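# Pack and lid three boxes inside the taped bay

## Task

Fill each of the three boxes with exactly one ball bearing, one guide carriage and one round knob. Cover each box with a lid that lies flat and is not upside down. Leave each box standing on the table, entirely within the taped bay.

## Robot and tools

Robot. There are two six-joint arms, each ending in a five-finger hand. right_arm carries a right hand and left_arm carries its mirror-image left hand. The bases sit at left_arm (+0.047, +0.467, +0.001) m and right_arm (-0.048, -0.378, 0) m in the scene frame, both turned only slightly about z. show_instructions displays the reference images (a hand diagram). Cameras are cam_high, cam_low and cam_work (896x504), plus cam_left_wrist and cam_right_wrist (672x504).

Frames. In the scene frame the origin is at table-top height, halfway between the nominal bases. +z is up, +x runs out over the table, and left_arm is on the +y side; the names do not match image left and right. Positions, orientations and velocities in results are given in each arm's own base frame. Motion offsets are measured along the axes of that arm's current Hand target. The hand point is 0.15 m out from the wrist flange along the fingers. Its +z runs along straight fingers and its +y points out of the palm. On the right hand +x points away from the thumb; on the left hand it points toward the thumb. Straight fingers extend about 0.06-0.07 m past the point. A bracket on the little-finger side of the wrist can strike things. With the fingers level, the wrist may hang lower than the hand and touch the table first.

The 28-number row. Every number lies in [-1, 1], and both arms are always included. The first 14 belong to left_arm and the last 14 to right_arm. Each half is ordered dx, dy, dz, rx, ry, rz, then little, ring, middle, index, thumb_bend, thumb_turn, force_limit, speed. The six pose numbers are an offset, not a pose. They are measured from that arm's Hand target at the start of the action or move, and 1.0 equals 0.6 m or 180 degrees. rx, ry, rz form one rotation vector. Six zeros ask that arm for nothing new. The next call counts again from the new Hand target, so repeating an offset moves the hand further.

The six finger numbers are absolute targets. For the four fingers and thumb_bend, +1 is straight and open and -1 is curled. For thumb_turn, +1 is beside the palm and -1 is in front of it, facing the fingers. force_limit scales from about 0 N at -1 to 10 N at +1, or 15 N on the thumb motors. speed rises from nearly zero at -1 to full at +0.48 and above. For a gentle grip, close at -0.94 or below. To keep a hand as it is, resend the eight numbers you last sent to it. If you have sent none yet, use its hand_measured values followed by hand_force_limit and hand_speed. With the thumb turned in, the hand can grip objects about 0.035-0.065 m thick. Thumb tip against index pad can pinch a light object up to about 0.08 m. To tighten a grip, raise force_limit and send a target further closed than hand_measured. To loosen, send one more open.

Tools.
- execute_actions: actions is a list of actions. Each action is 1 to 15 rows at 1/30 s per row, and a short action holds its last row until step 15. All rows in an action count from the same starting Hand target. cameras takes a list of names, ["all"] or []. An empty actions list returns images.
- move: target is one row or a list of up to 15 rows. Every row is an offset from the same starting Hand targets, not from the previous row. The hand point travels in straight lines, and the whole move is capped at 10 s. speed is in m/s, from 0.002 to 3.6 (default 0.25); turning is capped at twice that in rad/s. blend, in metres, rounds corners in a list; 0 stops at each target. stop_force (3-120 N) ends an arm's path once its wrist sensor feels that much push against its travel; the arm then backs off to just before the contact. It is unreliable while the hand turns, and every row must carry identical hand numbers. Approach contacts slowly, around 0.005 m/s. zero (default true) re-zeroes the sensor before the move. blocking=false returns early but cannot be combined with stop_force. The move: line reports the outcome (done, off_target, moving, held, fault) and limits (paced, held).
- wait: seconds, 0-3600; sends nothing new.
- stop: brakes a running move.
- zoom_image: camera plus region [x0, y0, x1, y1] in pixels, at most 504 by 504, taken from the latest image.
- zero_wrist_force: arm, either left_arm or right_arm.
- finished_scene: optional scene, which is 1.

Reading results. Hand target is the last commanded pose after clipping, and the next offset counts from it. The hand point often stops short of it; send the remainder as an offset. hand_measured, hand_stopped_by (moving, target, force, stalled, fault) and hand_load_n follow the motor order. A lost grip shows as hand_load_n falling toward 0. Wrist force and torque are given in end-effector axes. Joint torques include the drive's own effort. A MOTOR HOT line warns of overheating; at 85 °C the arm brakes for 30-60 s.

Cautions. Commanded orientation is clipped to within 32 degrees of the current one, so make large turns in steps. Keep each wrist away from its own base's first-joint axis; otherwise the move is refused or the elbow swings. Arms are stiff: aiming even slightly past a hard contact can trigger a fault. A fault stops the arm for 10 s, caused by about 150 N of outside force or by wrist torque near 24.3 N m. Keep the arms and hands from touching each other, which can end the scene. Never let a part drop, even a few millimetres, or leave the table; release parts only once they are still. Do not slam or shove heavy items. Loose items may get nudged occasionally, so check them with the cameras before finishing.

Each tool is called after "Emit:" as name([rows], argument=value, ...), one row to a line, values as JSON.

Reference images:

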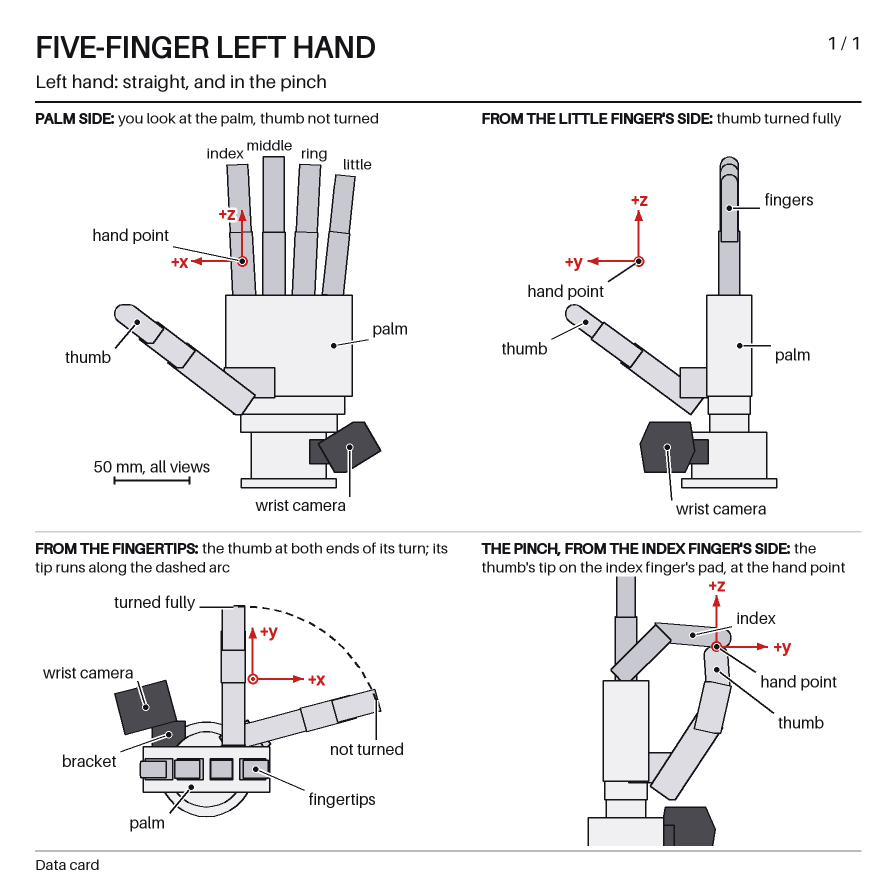

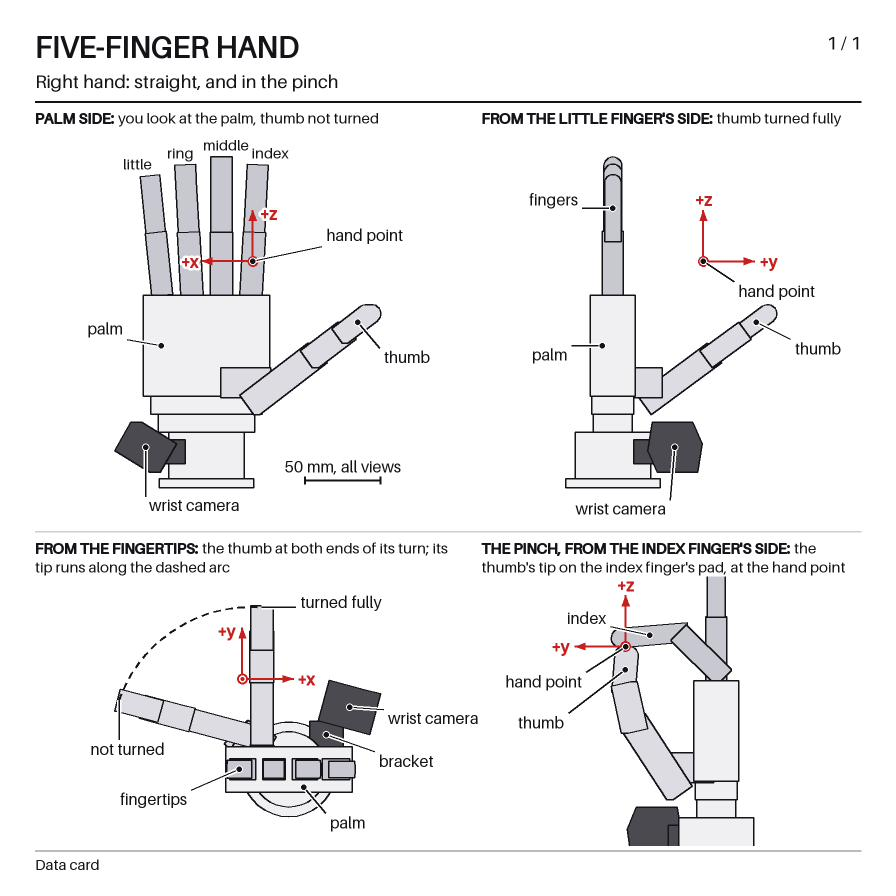

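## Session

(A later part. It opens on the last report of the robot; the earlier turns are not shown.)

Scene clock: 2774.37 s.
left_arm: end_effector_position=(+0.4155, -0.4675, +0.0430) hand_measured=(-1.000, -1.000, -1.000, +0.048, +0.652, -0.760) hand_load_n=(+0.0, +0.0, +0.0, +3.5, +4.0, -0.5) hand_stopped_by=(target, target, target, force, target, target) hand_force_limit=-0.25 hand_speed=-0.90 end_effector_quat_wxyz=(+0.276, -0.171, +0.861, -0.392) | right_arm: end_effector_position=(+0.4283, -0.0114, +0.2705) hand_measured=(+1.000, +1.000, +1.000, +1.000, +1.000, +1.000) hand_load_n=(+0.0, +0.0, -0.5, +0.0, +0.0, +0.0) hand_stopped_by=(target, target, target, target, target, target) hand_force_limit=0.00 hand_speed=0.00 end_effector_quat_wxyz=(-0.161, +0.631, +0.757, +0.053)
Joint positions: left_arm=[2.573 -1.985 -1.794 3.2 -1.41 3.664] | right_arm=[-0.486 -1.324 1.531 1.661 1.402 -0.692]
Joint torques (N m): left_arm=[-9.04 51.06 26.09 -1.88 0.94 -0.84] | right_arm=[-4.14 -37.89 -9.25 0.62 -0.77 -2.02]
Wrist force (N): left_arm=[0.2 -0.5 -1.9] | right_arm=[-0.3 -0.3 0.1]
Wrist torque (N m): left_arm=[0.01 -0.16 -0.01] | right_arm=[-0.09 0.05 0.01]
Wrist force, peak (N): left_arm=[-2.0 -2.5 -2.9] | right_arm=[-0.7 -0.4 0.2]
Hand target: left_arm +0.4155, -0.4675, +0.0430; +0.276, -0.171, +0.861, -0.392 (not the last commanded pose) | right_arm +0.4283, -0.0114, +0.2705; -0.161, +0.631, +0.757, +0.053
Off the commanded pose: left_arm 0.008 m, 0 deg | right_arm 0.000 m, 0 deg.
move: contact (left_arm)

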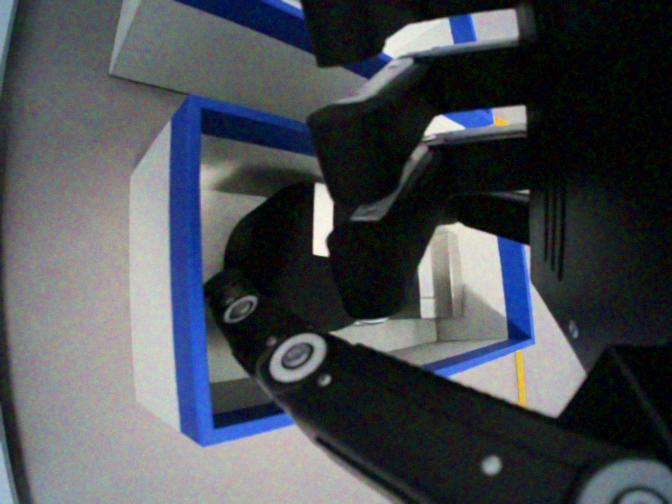

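Emit:
zoom_image(camera="cam_work", region=[570, 225, 730, 345])

Emit:
execute_actions(actions=[], cameras=["cam_work", "cam_low"])

Emit:
zoom_image(camera="cam_work", region=[570, 225, 730, 345])

Emit:
zoom_image(camera="cam_low", region=[470, 255, 570, 315])

This scene's latest camera images include none from cam_work. They are from: cam_left_wrist. cam_work's image comes with the result of a call that names it in "cameras".

Scene clock: 2788.37 s.
left_arm: end_effector_position=(+0.4155, -0.4675, +0.0430) hand_measured=(-1.000, -1.000, -1.000, +0.048, +0.652, -0.760) hand_load_n=(+0.0, +0.0, +0.0, +3.5, +4.0, -0.5) hand_stopped_by=(target, target, target, force, target, target) hand_force_limit=-0.25 hand_speed=-0.90 end_effector_quat_wxyz=(+0.276, -0.171, +0.861, -0.392) | right_arm: end_effector_position=(+0.4283, -0.0114, +0.2705) hand_measured=(+1.000, +1.000, +1.000, +1.000, +1.000, +1.000) hand_load_n=(+0.0, +0.0, +0.0, +0.0, +0.0, +0.0) hand_stopped_by=(target, target, target, target, target, target) hand_force_limit=0.00 hand_speed=0.00 end_effector_quat_wxyz=(-0.161, +0.631, +0.757, +0.053)
Joint positions: left_arm=[2.573 -1.985 -1.794 3.2 -1.41 3.664] | right_arm=[-0.486 -1.324 1.531 1.661 1.402 -0.692]
Joint velocities: within noise
Joint torques (N m): left_arm=[-9.51 50.15 26.8 -1.66 0.98 -0.7] | right_arm=[-4.33 -36.4 -9.36 0.77 -0.79 -2.1]
Wrist force (N): left_arm=[0.0 -0.4 -1.8] | right_arm=[-0.4 -0.2 0.1]
Wrist torque (N m): left_arm=[0.01 -0.13 -0.03] | right_arm=[-0.06 0.06 0.02]
Wrist force, peak (N): left_arm=[0.3 -0.6 -2.0] | right_arm=[-0.5 -0.4 0.4]
Hand target: left_arm +0.4155, -0.4675, +0.0430; +0.276, -0.171, +0.861, -0.392 (not the last commanded pose) | right_arm +0.4283, -0.0114, +0.2705; -0.161, +0.631, +0.757, +0.053
Off the commanded pose: left_arm 0.008 m, 0 deg | right_arm 0.000 m, 0 deg.
Images, in order (width x height): cam_low 896x504, cam_work 896x504.

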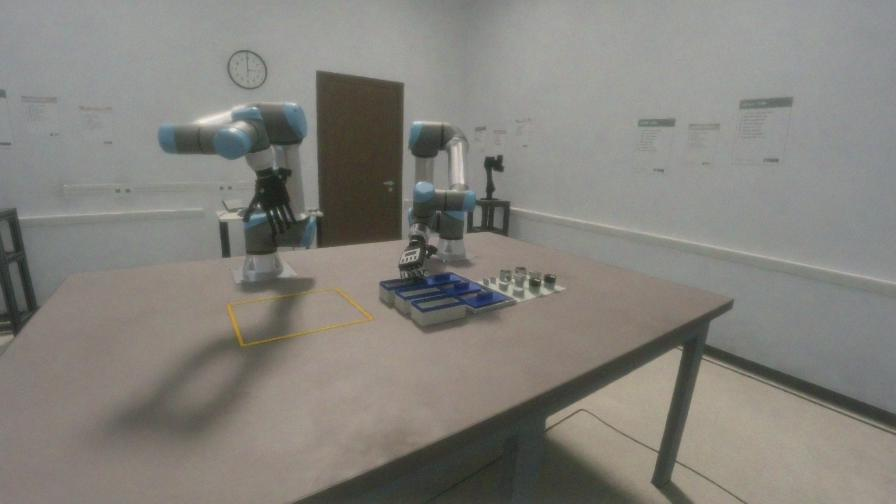

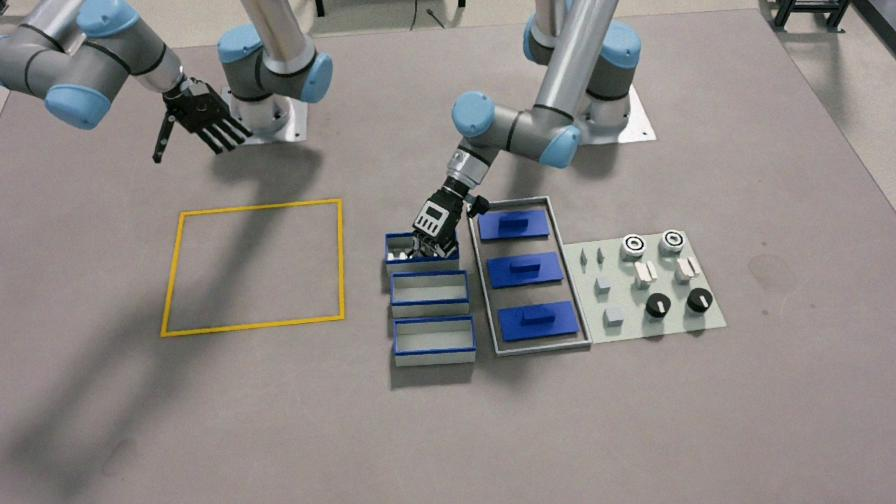

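Scaled by 3.150 from the camera's image (finer frame: 1280x720).

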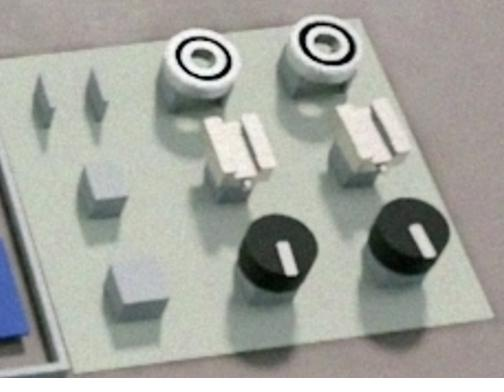

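Scaled by 5.040 from the camera's image (finer frame: 1280x720).

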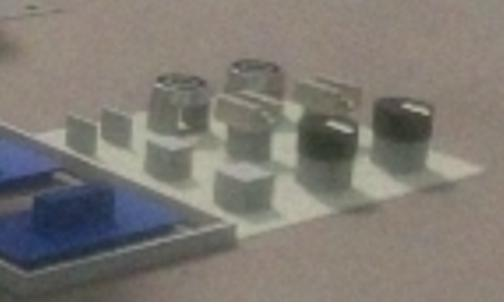

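Emit:
execute_actions(actions=[], cameras=["cam_high","cam_work"])

Emit:
zoom_image(camera="cam_high", region=[400, 24, 510, 134])

Emit:
zoom_image(camera="cam_high", region=[380, 266, 424, 310])

Emit:
zoom_image(camera="cam_work", region=[380, 228, 440, 276])

Scene clock: 2837.57 s.
left_arm: end_effector_position=(+0.4155, -0.4675, +0.0430) hand_measured=(-1.000, -1.000, -1.000, +0.048, +0.652, -0.760) hand_load_n=(+0.5, +0.0, +0.0, +3.5, +4.0, -0.5) hand_stopped_by=(target, target, target, force, target, target) hand_force_limit=-0.25 hand_speed=-0.90 end_effector_quat_wxyz=(+0.276, -0.171, +0.861, -0.392) | right_arm: end_effector_position=(+0.4283, -0.0114, +0.2705) hand_measured=(+1.000, +1.000, +1.000, +1.000, +1.000, +1.000) hand_load_n=(+0.0, +0.0, +0.0, +0.0, +0.0, +0.0) hand_stopped_by=(target, target, target, target, target, target) hand_force_limit=0.00 hand_speed=0.00 end_effector_quat_wxyz=(-0.161, +0.631, +0.757, +0.053)
Joint positions: left_arm=[2.573 -1.985 -1.794 3.2 -1.41 3.664] | right_arm=[-0.486 -1.324 1.531 1.661 1.402 -0.692]
Joint velocities: within noise
Joint torques (N m): left_arm=[-7.85 50.93 27.25 -1.56 0.98 -0.45] | right_arm=[-4.18 -37.05 -9.67 0.77 -0.74 -2.05]
Wrist force (N): left_arm=[0.3 0.2 -1.6] | right_arm=[-0.3 -0.4 0.0]
Wrist torque (N m): left_arm=[0.05 -0.14 -0.03] | right_arm=[-0.07 0.05 0.02]
Wrist force, peak (N): left_arm=[0.4 -0.4 -2.0] | right_arm=[-0.7 -0.3 0.1]
Hand target: left_arm +0.4155, -0.4675, +0.0430; +0.276, -0.171, +0.861, -0.392 (not the last commanded pose) | right_arm +0.4283, -0.0114, +0.2705; -0.161, +0.631, +0.757, +0.053
Off the commanded pose: left_arm 0.008 m, 0 deg | right_arm 0.000 m, 0 deg.
Images, in order (width x height): cam_high 896x504, cam_work 896x504.

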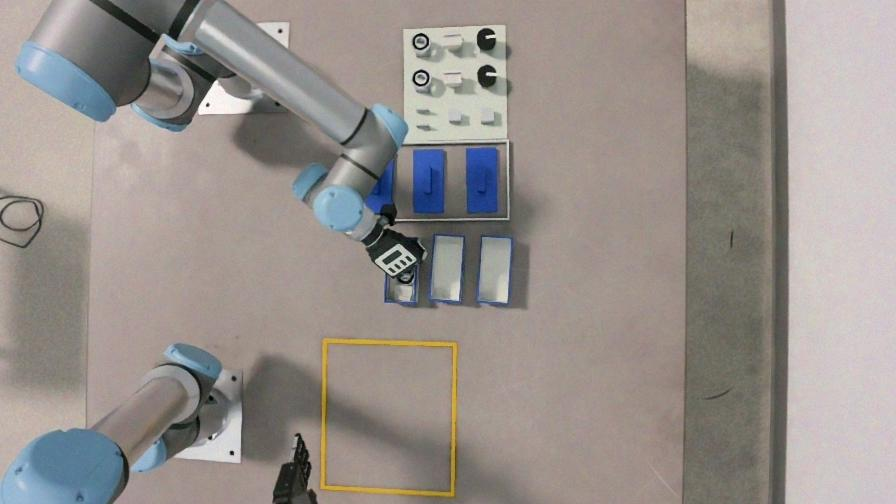

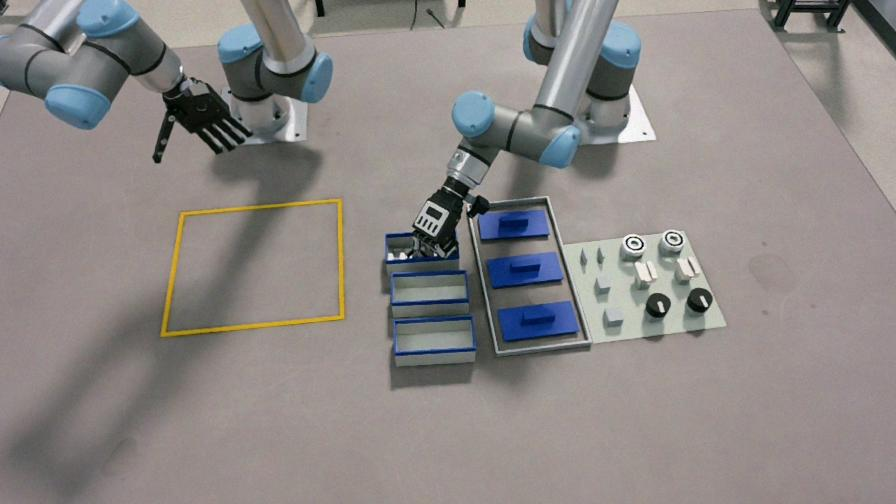

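Scaled by 4.582 from the camera's image (finer frame: 1280x720).

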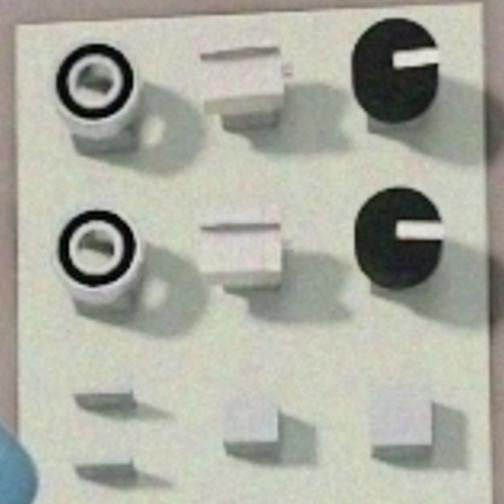

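Scaled by 11.455 from the camera's image (finer frame: 1280x720).

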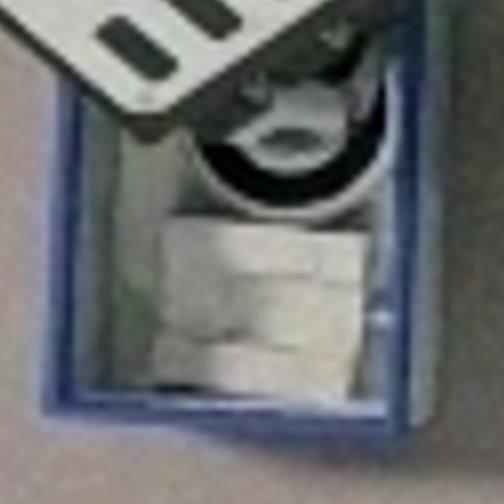

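Scaled by 8.400 from the camera's image (finer frame: 1280x720).

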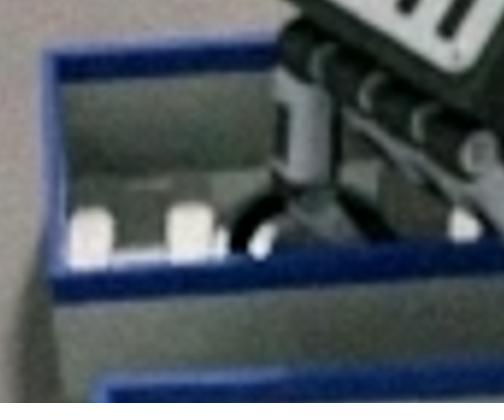

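Emit:
move([
  [-0.00228,-0.00513,-0.00359,0,0,0,-1,-1,-1,-0.3,0.65,-0.76,-0.25,-0.9,0,0,0,0,0,0,1,1,1,1,1,1,0,0],
  [-0.0057,-0.0009,-0.00747,0,0,0,-1,-1,-1,-0.3,0.65,-0.76,-0.25,-0.9,0,0,0,0,0,0,1,1,1,1,1,1,0,0],
], speed=0.03)

Emit:
move(target=[0.01026,0.02309,0.01617,0,0,0,-1,-1,-1,-0.3,0.65,-0.76,-0.25,-0.9,0,0,0,0,0,0,1,1,1,1,1,1,0,0], speed=0.01, stop_force=4, cameras=["cam_left_wrist","cam_high"])

Emit:
zoom_image(camera="cam_high", region=[380, 266, 424, 310])

Scene clock: 2957.63 s.
left_arm: end_effector_position=(+0.4155, -0.4637, +0.0470) hand_measured=(-1.000, -1.000, -1.000, +0.048, +0.652, -0.760) hand_load_n=(+0.0, +0.0, +0.5, +4.0, +3.5, -0.5) hand_stopped_by=(target, target, target, force, target, target) hand_force_limit=-0.25 hand_speed=-0.90 end_effector_quat_wxyz=(+0.276, -0.171, +0.861, -0.392) | right_arm: end_effector_position=(+0.4283, -0.0114, +0.2705) hand_measured=(+1.000, +1.000, +1.000, +1.000, +1.000, +1.000) hand_load_n=(+0.0, +0.0, +0.0, +0.0, +0.0, +0.0) hand_stopped_by=(target, target, target, target, target, target) hand_force_limit=0.00 hand_speed=0.00 end_effector_quat_wxyz=(-0.161, +0.631, +0.757, +0.053)
Joint positions: left_arm=[2.581 -1.973 -1.799 3.193 -1.403 3.668] | right_arm=[-0.486 -1.324 1.531 1.661 1.402 -0.692]
Joint torques (N m): left_arm=[12.77 50.67 5.12 2.1 1.41 1.47] | right_arm=[-3.29 -36.68 -8.81 0.74 -0.75 -1.93]
Wrist force (N): left_arm=[0.8 0.1 -0.8] | right_arm=[-0.3 -0.3 0.1]
Wrist torque (N m): left_arm=[0.01 -0.16 -0.02] | right_arm=[-0.07 0.06 0.01]
Wrist force, peak (N): left_arm=[0.2 -0.6 -2.1] | right_arm=[-0.5 -0.5 0.1]
Hand target: left_arm +0.4155, -0.4635, +0.0470; +0.276, -0.171, +0.861, -0.392 | right_arm +0.4283, -0.0114, +0.2705; -0.161, +0.631, +0.757, +0.053
Off the commanded pose: left_arm 0.000 m, 0 deg | right_arm 0.000 m, 0 deg.
move: done

Scene clock: 2959.70 s.
left_arm: end_effector_position=(+0.4155, -0.4635, +0.0393) hand_measured=(-1.000, -1.000, -1.000, +0.048, +0.652, -0.760) hand_load_n=(+0.0, +0.0, +0.0, +4.0, +4.5, +0.0) hand_stopped_by=(target, target, target, force, target, target) hand_force_limit=-0.25 hand_speed=-0.90 end_effector_quat_wxyz=(+0.276, -0.171, +0.861, -0.392) | right_arm: end_effector_position=(+0.4283, -0.0114, +0.2705) hand_measured=(+1.000, +1.000, +1.000, +1.000, +1.000, +1.000) hand_load_n=(+0.0, +0.0, +0.0, +0.0, +0.0, +0.0) hand_stopped_by=(target, target, target, target, target, target) hand_force_limit=0.00 hand_speed=0.00 end_effector_quat_wxyz=(-0.161, +0.631, +0.757, +0.053)
Joint positions: left_arm=[2.581 -1.984 -1.807 3.212 -1.403 3.668] | right_arm=[-0.486 -1.324 1.531 1.661 1.402 -0.692]
Joint torques (N m): left_arm=[12.21 51.18 26.98 -1.98 1.79 1.14] | right_arm=[-4.01 -36.65 -9.41 0.59 -0.8 -2.02]
Wrist force (N): left_arm=[-1.0 -1.2 -1.6] | right_arm=[-0.3 -0.3 0.0]
Wrist torque (N m): left_arm=[-0.07 -0.09 -0.03] | right_arm=[-0.08 0.06 0.01]
Wrist force, peak (N): left_arm=[-2.2 -3.1 -2.6] | right_arm=[-0.6 -0.4 0.0]
Hand target: left_arm +0.4155, -0.4635, +0.0393; +0.276, -0.171, +0.861, -0.392 (not the last commanded pose) | right_arm +0.4283, -0.0114, +0.2705; -0.161, +0.631, +0.757, +0.053
Off the commanded pose: left_arm 0.010 m, 0 deg | right_arm 0.000 m, 0 deg.
move: contact (left_arm)
Images, in order (width x height): cam_high 896x504, cam_left_wrist 672x504.

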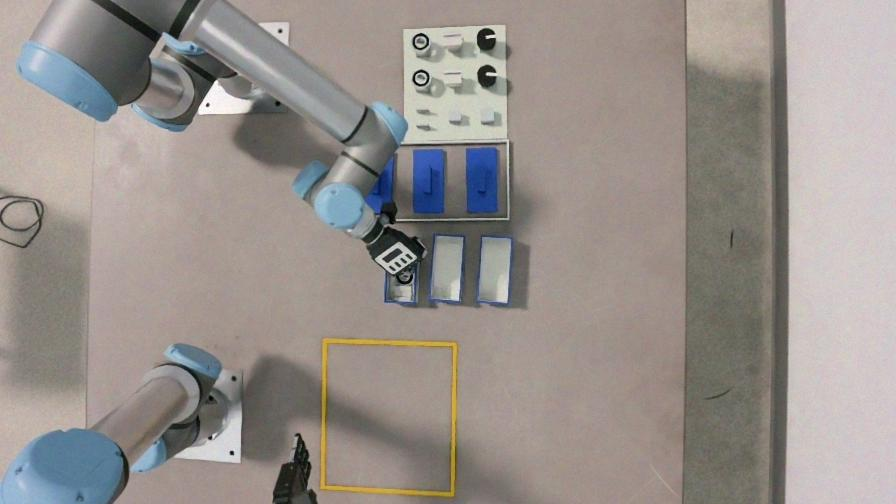

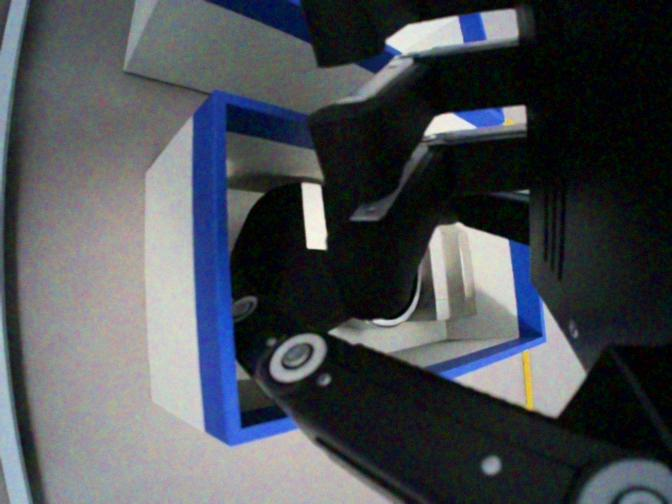

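Scaled by 11.455 from the camera's image (finer frame: 1280x720).

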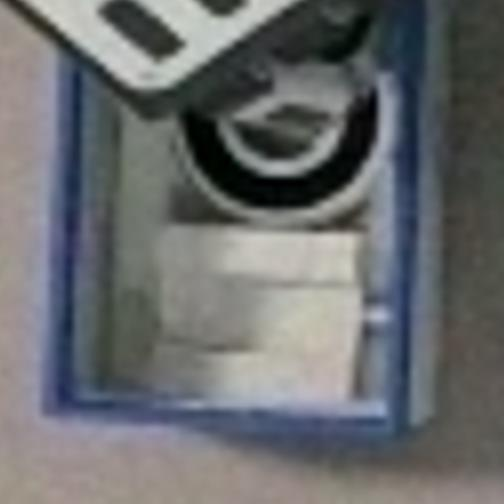

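Emit:
zoom_image(camera="cam_high", region=[392, 262, 420, 290])

Emit:
zoom_image(camera="cam_left_wrist", region=[200, 80, 460, 340])

Emit:
execute_actions(actions=[], cameras=["cam_work"])

Emit:
zoom_image(camera="cam_work", region=[400, 225, 464, 277])

Scaled by 18.000 from the camera's image (finer frame: 1280x720).

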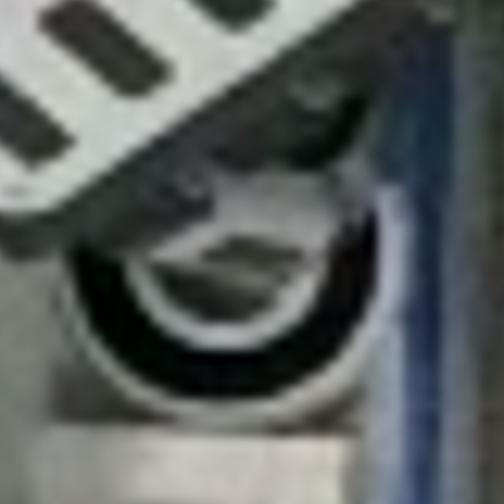

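Scaled by 1.938 from the camera's image (finer frame: 960x720).

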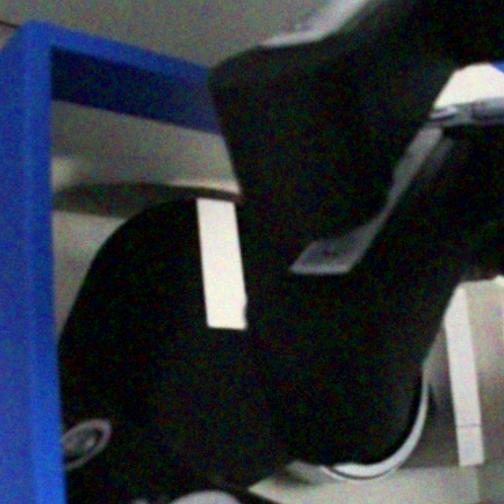

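Scene clock: 3021.60 s.
left_arm: end_effector_position=(+0.4155, -0.4635, +0.0393) hand_measured=(-1.000, -1.000, -1.000, +0.048, +0.652, -0.760) hand_load_n=(+0.0, +0.5, +0.0, +3.5, +4.0, -0.5) hand_stopped_by=(target, target, target, force, target, target) hand_force_limit=-0.25 hand_speed=-0.90 end_effector_quat_wxyz=(+0.276, -0.171, +0.861, -0.392) | right_arm: end_effector_position=(+0.4283, -0.0114, +0.2705) hand_measured=(+1.000, +1.000, +1.000, +1.000, +1.000, +1.000) hand_load_n=(+0.0, +0.0, +0.0, +0.0, +0.0, +0.0) hand_stopped_by=(target, target, target, target, target, target) hand_force_limit=0.00 hand_speed=0.00 end_effector_quat_wxyz=(-0.161, +0.631, +0.757, +0.053)
Joint positions: left_arm=[2.581 -1.984 -1.807 3.212 -1.403 3.668] | right_arm=[-0.486 -1.324 1.531 1.661 1.402 -0.692]
Joint velocities: within noise
Joint torques (N m): left_arm=[11.93 50.03 26.29 -1.84 1.83 1.09] | right_arm=[-3.74 -36.74 -9.13 0.73 -0.85 -1.94]
Wrist force (N): left_arm=[-1.0 -0.7 -1.6] | right_arm=[-0.3 -0.2 0.2]
Wrist torque (N m): left_arm=[-0.02 -0.08 -0.06] | right_arm=[-0.07 0.05 0.02]
Wrist force, peak (N): left_arm=[-0.9 -1.5 -2.0] | right_arm=[-0.7 -0.4 -0.1]
Hand target: left_arm +0.4155, -0.4635, +0.0393; +0.276, -0.171, +0.861, -0.392 (not the last commanded pose) | right_arm +0.4283, -0.0114, +0.2705; -0.161, +0.631, +0.757, +0.053
Off the commanded pose: left_arm 0.010 m, 0 deg | right_arm 0.000 m, 0 deg.
Images, in order (width x height): cam_work 896x504.

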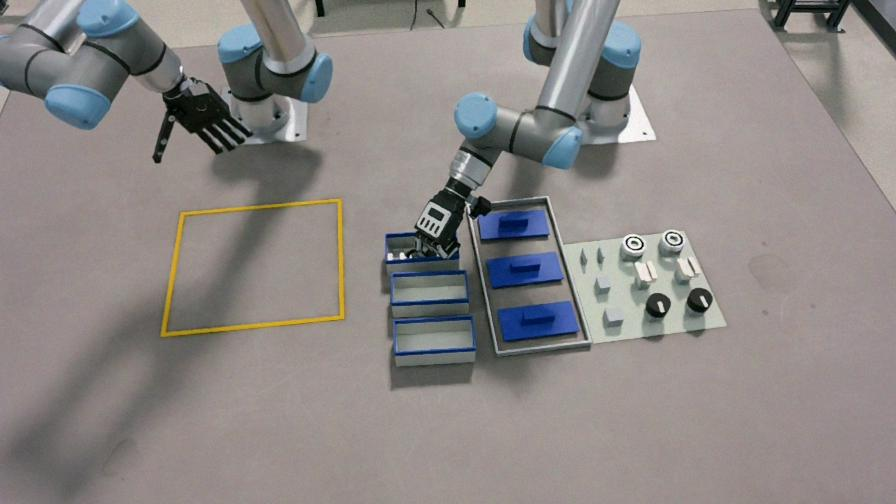

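Scaled by 7.875 from the camera's image (finer frame: 1280x720).

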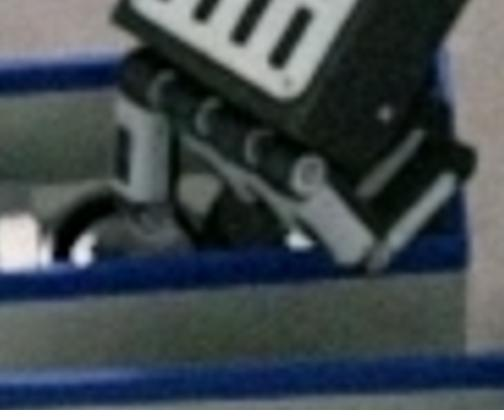

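Emit:
move([
  [-0.00228,-0.00513,-0.00359,0,0,0,-1,-1,-1,-0.3,0.65,-0.76,-0.25,-0.9,0,0,0,0,0,0,1,1,1,1,1,1,0,0],
  [-0.00492,-0.00538,-0.00157,0,0,0,-1,-1,-1,-0.3,0.65,-0.76,-0.25,-0.9,0,0,0,0,0,0,1,1,1,1,1,1,0,0],
], speed=0.03)

Emit:
move(target=[0.00741,0.01668,0.01168,0,0,0,-1,-1,-1,-0.3,0.65,-0.76,-0.25,-0.9,0,0,0,0,0,0,1,1,1,1,1,1,0,0], speed=0.01, stop_force=4, cameras=["cam_left_wrist","cam_high"])

Emit:
zoom_image(camera="cam_high", region=[380, 266, 424, 310])

Scene clock: 3159.63 s.
left_arm: end_effector_position=(+0.4174, -0.4635, +0.0433) hand_measured=(-1.000, -1.000, -1.000, +0.048, +0.652, -0.760) hand_load_n=(+0.0, +0.0, +0.0, +4.0, +3.5, -0.5) hand_stopped_by=(target, target, target, force, target, target) hand_force_limit=-0.25 hand_speed=-0.90 end_effector_quat_wxyz=(+0.276, -0.171, +0.861, -0.392) | right_arm: end_effector_position=(+0.4283, -0.0114, +0.2705) hand_measured=(+1.000, +1.000, +1.000, +1.000, +1.000, +1.000) hand_load_n=(+0.0, +0.0, +0.0, +0.0, +0.0, -0.5) hand_stopped_by=(target, target, target, target, target, target) hand_force_limit=0.00 hand_speed=0.00 end_effector_quat_wxyz=(-0.161, +0.631, +0.757, +0.053)
Joint positions: left_arm=[2.583 -1.98 -1.8 3.201 -1.401 3.67] | right_arm=[-0.486 -1.324 1.531 1.661 1.402 -0.692]
Joint torques (N m): left_arm=[12.73 23.73 28.12 -1.89 1.65 1.76] | right_arm=[-3.48 -37.08 -9.86 0.74 -0.78 -1.94]
Wrist force (N): left_arm=[1.1 -0.2 -1.1] | right_arm=[-0.5 -0.3 0.0]
Wrist torque (N m): left_arm=[0.00 -0.14 -0.02] | right_arm=[-0.07 0.09 0.00]
Wrist force, peak (N): left_arm=[-1.2 -1.4 -1.8] | right_arm=[-0.6 -0.5 0.3]
Hand target: left_arm +0.4175, -0.4635, +0.0433; +0.276, -0.171, +0.861, -0.392 | right_arm +0.4283, -0.0114, +0.2705; -0.161, +0.631, +0.757, +0.053
Off the commanded pose: left_arm 0.000 m, 0 deg | right_arm 0.000 m, 0 deg.
move: done

Scene clock: 3161.43 s.
left_arm: end_effector_position=(+0.4175, -0.4635, +0.0380) hand_measured=(-1.000, -1.000, -1.000, +0.048, +0.652, -0.760) hand_load_n=(+0.0, +0.0, +0.0, +3.5, +4.0, -0.5) hand_stopped_by=(target, target, target, force, target, target) hand_force_limit=-0.25 hand_speed=-0.90 end_effector_quat_wxyz=(+0.276, -0.171, +0.861, -0.392) | right_arm: end_effector_position=(+0.4283, -0.0114, +0.2705) hand_measured=(+1.000, +1.000, +1.000, +1.000, +1.000, +1.000) hand_load_n=(+0.0, +0.0, +0.0, +0.0, +0.0, +0.0) hand_stopped_by=(target, target, target, target, target, target) hand_force_limit=0.00 hand_speed=0.00 end_effector_quat_wxyz=(-0.161, +0.631, +0.757, +0.053)
Joint positions: left_arm=[2.583 -1.988 -1.804 3.213 -1.401 3.67] | right_arm=[-0.486 -1.324 1.531 1.661 1.402 -0.692]
Joint torques (N m): left_arm=[11.36 51.08 26.59 -1.95 1.76 1.26] | right_arm=[-4.02 -36.18 -9.01 0.76 -0.89 -2.04]
Wrist force (N): left_arm=[-0.5 -0.6 -2.3] | right_arm=[-0.2 -0.2 -0.2]
Wrist torque (N m): left_arm=[0.01 -0.13 -0.03] | right_arm=[-0.04 0.04 0.02]
Wrist force, peak (N): left_arm=[-1.4 -3.3 -3.7] | right_arm=[-0.6 -0.4 0.2]
Hand target: left_arm +0.4175, -0.4635, +0.0380; +0.276, -0.171, +0.861, -0.392 (not the last commanded pose) | right_arm +0.4283, -0.0114, +0.2705; -0.161, +0.631, +0.757, +0.053
Off the commanded pose: left_arm 0.008 m, 0 deg | right_arm 0.000 m, 0 deg.
move: contact (left_arm)
Images, in order (width x height): cam_high 896x504, cam_left_wrist 672x504.

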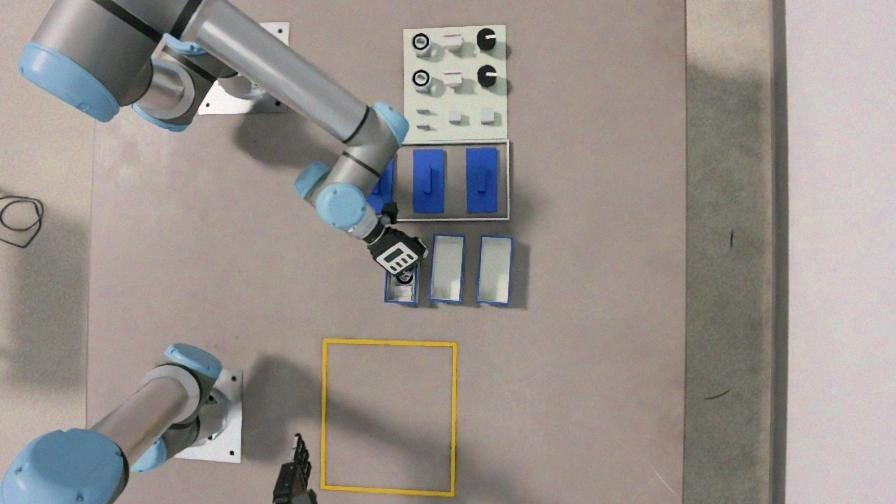

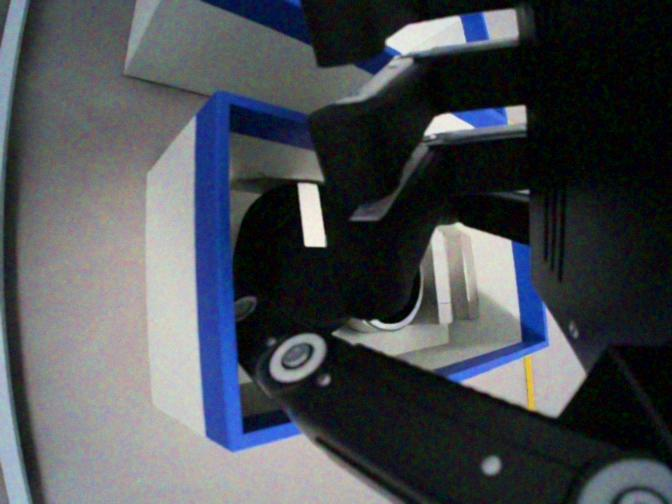

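Scaled by 11.455 from the camera's image (finer frame: 1280x720).

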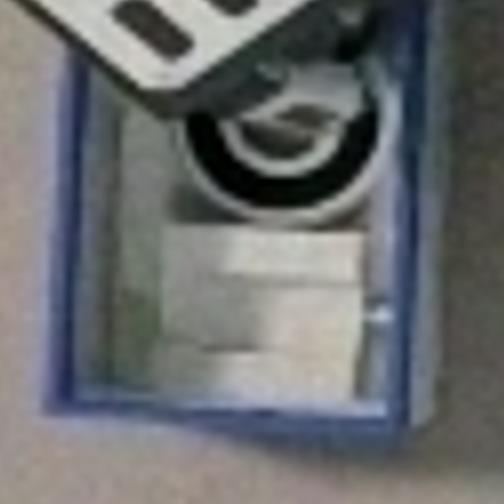

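Emit:
move([
  [0.00687,0.00244,-0.00421,0,0,0,-1,-1,-1,-0.3,0.65,-0.76,-0.25,-0.9,0,0,0,0,0,0,1,1,1,1,1,1,0,0],
  [0.00429,-0.00449,-0.0078,0,0,0,-1,-1,-1,-0.3,0.65,-0.76,-0.25,-0.9,0,0,0,0,0,0,1,1,1,1,1,1,0,0],
  [-0.00492,-0.00538,-0.00157,0,0,0,-1,-1,-1,-0.3,0.65,-0.76,-0.25,-0.9,0,0,0,0,0,0,1,1,1,1,1,1,0,0],
], speed=0.02, cameras=["cam_high"])

Emit:
zoom_image(camera="cam_high", region=[380, 266, 424, 310])

Scene clock: 3205.43 s.
left_arm: end_effector_position=(+0.4194, -0.4635, +0.0420) hand_measured=(-1.000, -1.000, -1.000, +0.048, +0.652, -0.760) hand_load_n=(+0.0, +0.5, +0.0, +4.5, +4.0, -0.5) hand_stopped_by=(target, target, target, force, target, target) hand_force_limit=-0.25 hand_speed=-0.90 end_effector_quat_wxyz=(+0.276, -0.171, +0.861, -0.392) | right_arm: end_effector_position=(+0.4283, -0.0114, +0.2705) hand_measured=(+1.000, +1.000, +1.000, +1.000, +1.000, +1.000) hand_load_n=(+0.0, +0.0, +0.0, +0.0, +0.0, +0.0) hand_stopped_by=(target, target, target, target, target, target) hand_force_limit=0.00 hand_speed=0.00 end_effector_quat_wxyz=(-0.161, +0.631, +0.757, +0.053)
Joint positions: left_arm=[2.586 -1.985 -1.797 3.202 -1.399 3.671] | right_arm=[-0.486 -1.324 1.531 1.661 1.402 -0.692]
Joint torques (N m): left_arm=[11.89 23.91 26.16 -1.78 1.51 1.58] | right_arm=[-3.83 -36.57 -9.14 0.75 -0.77 -2]
Wrist force (N): left_arm=[1.4 0.2 -0.7] | right_arm=[-0.5 -0.2 0.0]
Wrist torque (N m): left_arm=[0.02 -0.14 -0.02] | right_arm=[-0.05 0.09 0.00]
Wrist force, peak (N): left_arm=[-4.2 -7.8 -2.7] | right_arm=[-0.6 -0.5 0.0]
Hand target: left_arm +0.4195, -0.4635, +0.0420; +0.276, -0.171, +0.861, -0.392 | right_arm +0.4283, -0.0114, +0.2705; -0.161, +0.631, +0.757, +0.053
Off the commanded pose: left_arm 0.000 m, 0 deg | right_arm 0.000 m, 0 deg.
move: done

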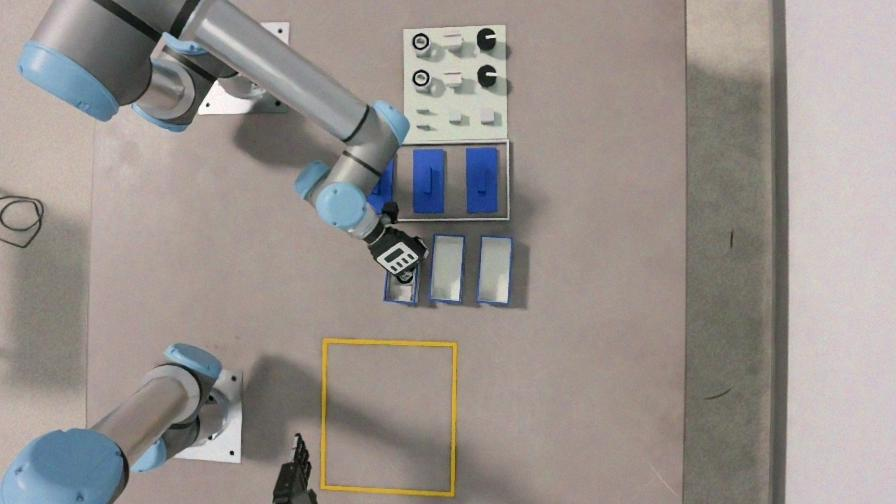

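Scaled by 11.455 from the camera's image (finer frame: 1280x720).

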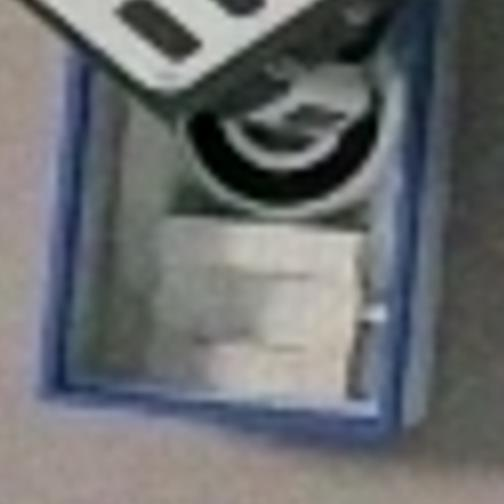

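Emit:
move(target=[-0.06156,-0.13856,-0.09702,0,0,0,-1,-1,-1,-0.3,0.65,-0.76,-0.25,-0.9,0,0,0,0,0,0,1,1,1,1,1,1,0,0], speed=0.15, cameras=["cam_high","cam_left_wrist"])

Emit:
zoom_image(camera="cam_high", region=[378, 228, 468, 308])

Emit:
zoom_image(camera="cam_high", region=[428, 230, 518, 310])

Scene clock: 3231.17 s.
left_arm: end_effector_position=(+0.4196, -0.4636, +0.1499) hand_measured=(-1.000, -1.000, -1.000, +0.048, +0.652, -0.760) hand_load_n=(+0.0, +0.0, +0.0, +4.5, +4.0, -0.5) hand_stopped_by=(target, target, target, force, target, target) hand_force_limit=-0.25 hand_speed=-0.90 end_effector_quat_wxyz=(+0.276, -0.171, +0.861, -0.392) | right_arm: end_effector_position=(+0.4283, -0.0114, +0.2705) hand_measured=(+1.000, +1.000, +1.000, +1.000, +1.000, +1.000) hand_load_n=(+0.0, +0.0, +0.0, +0.0, +0.0, +0.0) hand_stopped_by=(target, target, target, target, target, target) hand_force_limit=0.00 hand_speed=0.00 end_effector_quat_wxyz=(-0.161, +0.631, +0.757, +0.053)
Joint positions: left_arm=[2.586 -1.86 -1.659 2.94 -1.399 3.671] | right_arm=[-0.486 -1.324 1.531 1.661 1.402 -0.692]
Joint torques (N m): left_arm=[12.48 48.1 29.9 -2.04 1.56 1.37] | right_arm=[-3.24 -36.37 -9.54 0.75 -0.88 -2.01]
Wrist force (N): left_arm=[0.5 0.2 -0.4] | right_arm=[-0.4 -0.3 0.1]
Wrist torque (N m): left_arm=[0.00 -0.07 -0.04] | right_arm=[-0.08 0.06 0.01]
Wrist force, peak (N): left_arm=[1.6 0.4 -1.0] | right_arm=[-0.6 -0.2 0.4]
Hand target: left_arm +0.4196, -0.4635, +0.1500; +0.276, -0.171, +0.861, -0.392 | right_arm +0.4283, -0.0114, +0.2705; -0.161, +0.631, +0.757, +0.053
Off the commanded pose: left_arm 0.000 m, 0 deg | right_arm 0.000 m, 0 deg.
move: done

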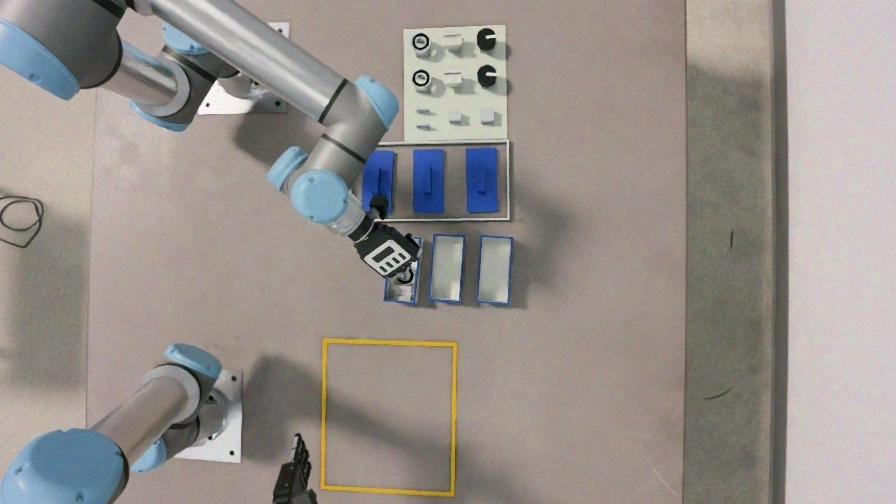

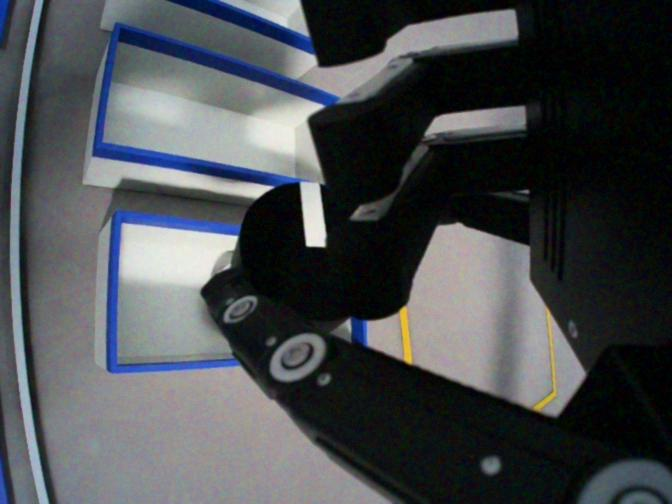

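Scaled by 5.600 from the camera's image (finer frame: 1280x720).

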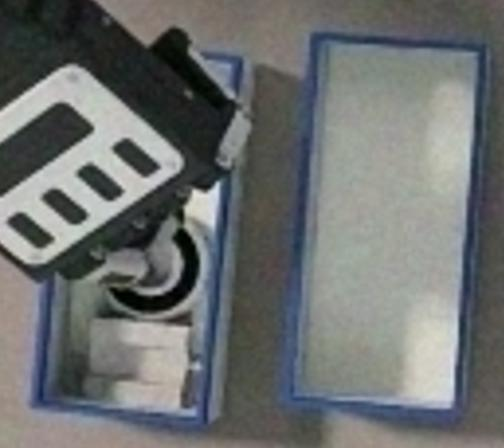

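Scaled by 5.600 from the camera's image (finer frame: 1280x720).

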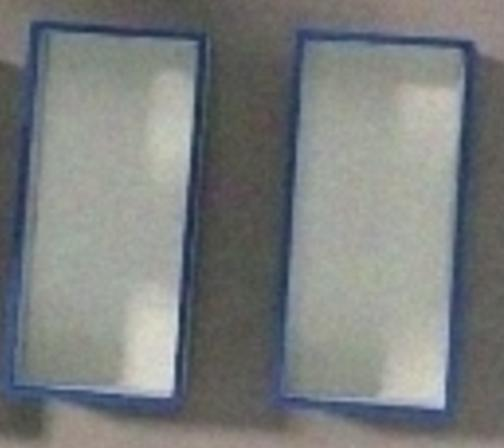

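Emit:
move([
  [-0.1331,-0.0175,0.1096,0,0,0,-1,-1,-1,-0.3,0.65,-0.76,-0.25,-0.9,0,0,0,0,0,0,1,1,1,1,1,1,0,0],
  [-0.0847,0.0916,0.186,0,0,0,-1,-1,-1,-0.3,0.65,-0.76,-0.25,-0.9,0,0,0,0,0,0,1,1,1,1,1,1,0,0],
], speed=[0.15,0.1])

Emit:
move(target=[0.02565,0.05774,0.04043,0,0,0,-1,-1,-1,-0.3,0.65,-0.76,-0.25,-0.9,0,0,0,0,0,0,1,1,1,1,1,1,0,0], speed=0.02, stop_force=3.5, cameras=["cam_high","cam_left_wrist"])

Emit:
zoom_image(camera="cam_high", region=[378, 228, 468, 308])

Scene clock: 3255.20 s.
left_arm: end_effector_position=(+0.5235, -0.4674, +0.0650) hand_measured=(-1.000, -1.000, -1.000, +0.048, +0.652, -0.760) hand_load_n=(+0.0, +0.5, +0.0, +4.5, +4.0, -0.5) hand_stopped_by=(target, target, target, force, target, target) hand_force_limit=-0.25 hand_speed=-0.90 end_effector_quat_wxyz=(+0.276, -0.171, +0.861, -0.392) | right_arm: end_effector_position=(+0.4283, -0.0114, +0.2705) hand_measured=(+1.000, +1.000, +1.000, +1.000, +1.000, +1.000) hand_load_n=(+0.0, +0.0, +0.0, +0.0, +0.0, +0.0) hand_stopped_by=(target, target, target, target, target, target) hand_force_limit=0.00 hand_speed=0.00 end_effector_quat_wxyz=(-0.161, +0.631, +0.757, +0.053)
Joint positions: left_arm=[2.686 -2.118 -1.518 3.044 -1.316 3.727] | right_arm=[-0.486 -1.324 1.531 1.661 1.402 -0.692]
Joint torques (N m): left_arm=[-0.17 29.68 7.4 2.14 -1.13 -0.99] | right_arm=[-3.51 -35.86 -9.81 0.71 -0.74 -1.97]
Wrist force (N): left_arm=[0.8 0.4 -0.5] | right_arm=[-0.3 -0.2 0.0]
Wrist torque (N m): left_arm=[0.03 -0.06 -0.09] | right_arm=[-0.06 0.05 0.01]
Wrist force, peak (N): left_arm=[-1.8 -7.9 -5.5] | right_arm=[-0.7 -0.2 0.3]
Hand target: left_arm +0.5235, -0.4675, +0.0648; +0.276, -0.171, +0.861, -0.392 | right_arm +0.4283, -0.0114, +0.2705; -0.161, +0.631, +0.757, +0.053
Off the commanded pose: left_arm 0.000 m, 0 deg | right_arm 0.000 m, 0 deg.
move: done

Scene clock: 3258.23 s.
left_arm: end_effector_position=(+0.5235, -0.4674, +0.0302) hand_measured=(-1.000, -1.000, -1.000, +0.048, +0.652, -0.760) hand_load_n=(+0.0, +0.0, +0.0, +4.0, +3.5, -1.0) hand_stopped_by=(target, target, target, force, target, target) hand_force_limit=-0.25 hand_speed=-0.90 end_effector_quat_wxyz=(+0.276, -0.171, +0.861, -0.392) | right_arm: end_effector_position=(+0.4283, -0.0114, +0.2705) hand_measured=(+1.000, +1.000, +1.000, +1.000, +1.000, +1.000) hand_load_n=(-0.5, +0.0, +0.0, +0.0, +0.0, +0.0) hand_stopped_by=(target, target, target, target, target, target) hand_force_limit=0.00 hand_speed=0.00 end_effector_quat_wxyz=(-0.161, +0.631, +0.757, +0.053)
Joint positions: left_arm=[2.685 -2.159 -1.551 3.119 -1.316 3.727] | right_arm=[-0.486 -1.324 1.531 1.661 1.402 -0.692]
Joint torques (N m): left_arm=[-12.35 59.48 28.41 -2.07 -0.96 0.24] | right_arm=[-3.7 -35.94 -9.09 0.68 -0.76 -2.09]
Wrist force (N): left_arm=[0.6 -0.2 -0.9] | right_arm=[-0.4 -0.3 0.0]
Wrist torque (N m): left_arm=[-0.02 -0.10 -0.04] | right_arm=[-0.08 0.07 0.00]
Wrist force, peak (N): left_arm=[-1.0 -5.8 -3.5] | right_arm=[-0.7 -0.3 0.0]
Hand target: left_arm +0.5235, -0.4674, +0.0302; +0.276, -0.171, +0.861, -0.392 (not the last commanded pose) | right_arm +0.4283, -0.0114, +0.2705; -0.161, +0.631, +0.757, +0.053
Off the commanded pose: left_arm 0.010 m, 0 deg | right_arm 0.000 m, 0 deg.
move: contact (left_arm)

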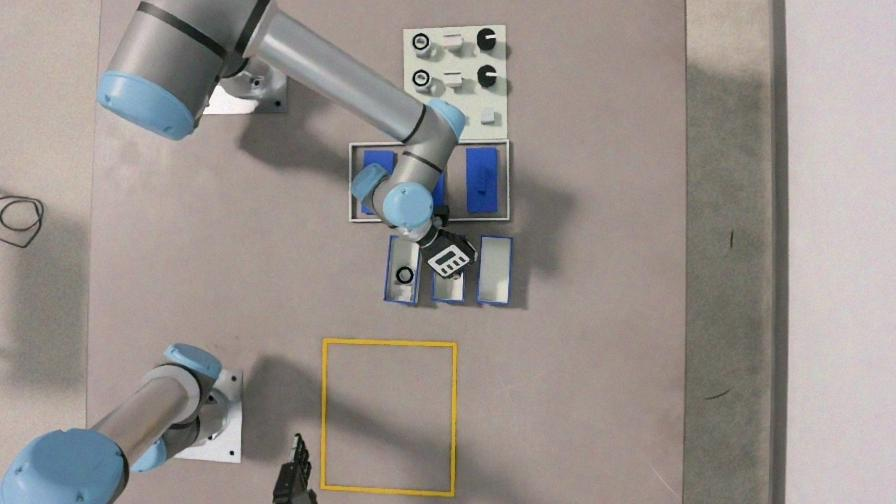

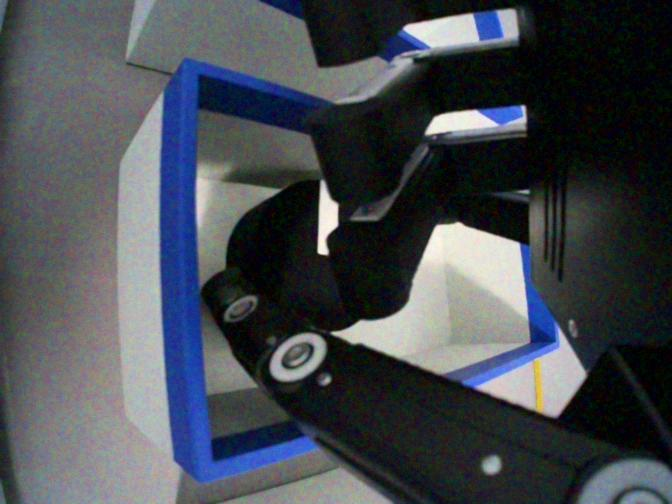

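Scaled by 5.600 from the camera's image (finer frame: 1280x720).

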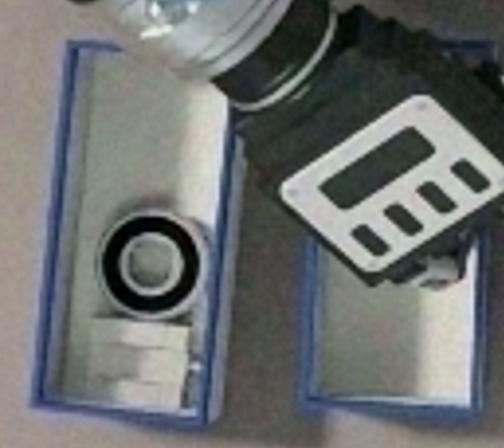

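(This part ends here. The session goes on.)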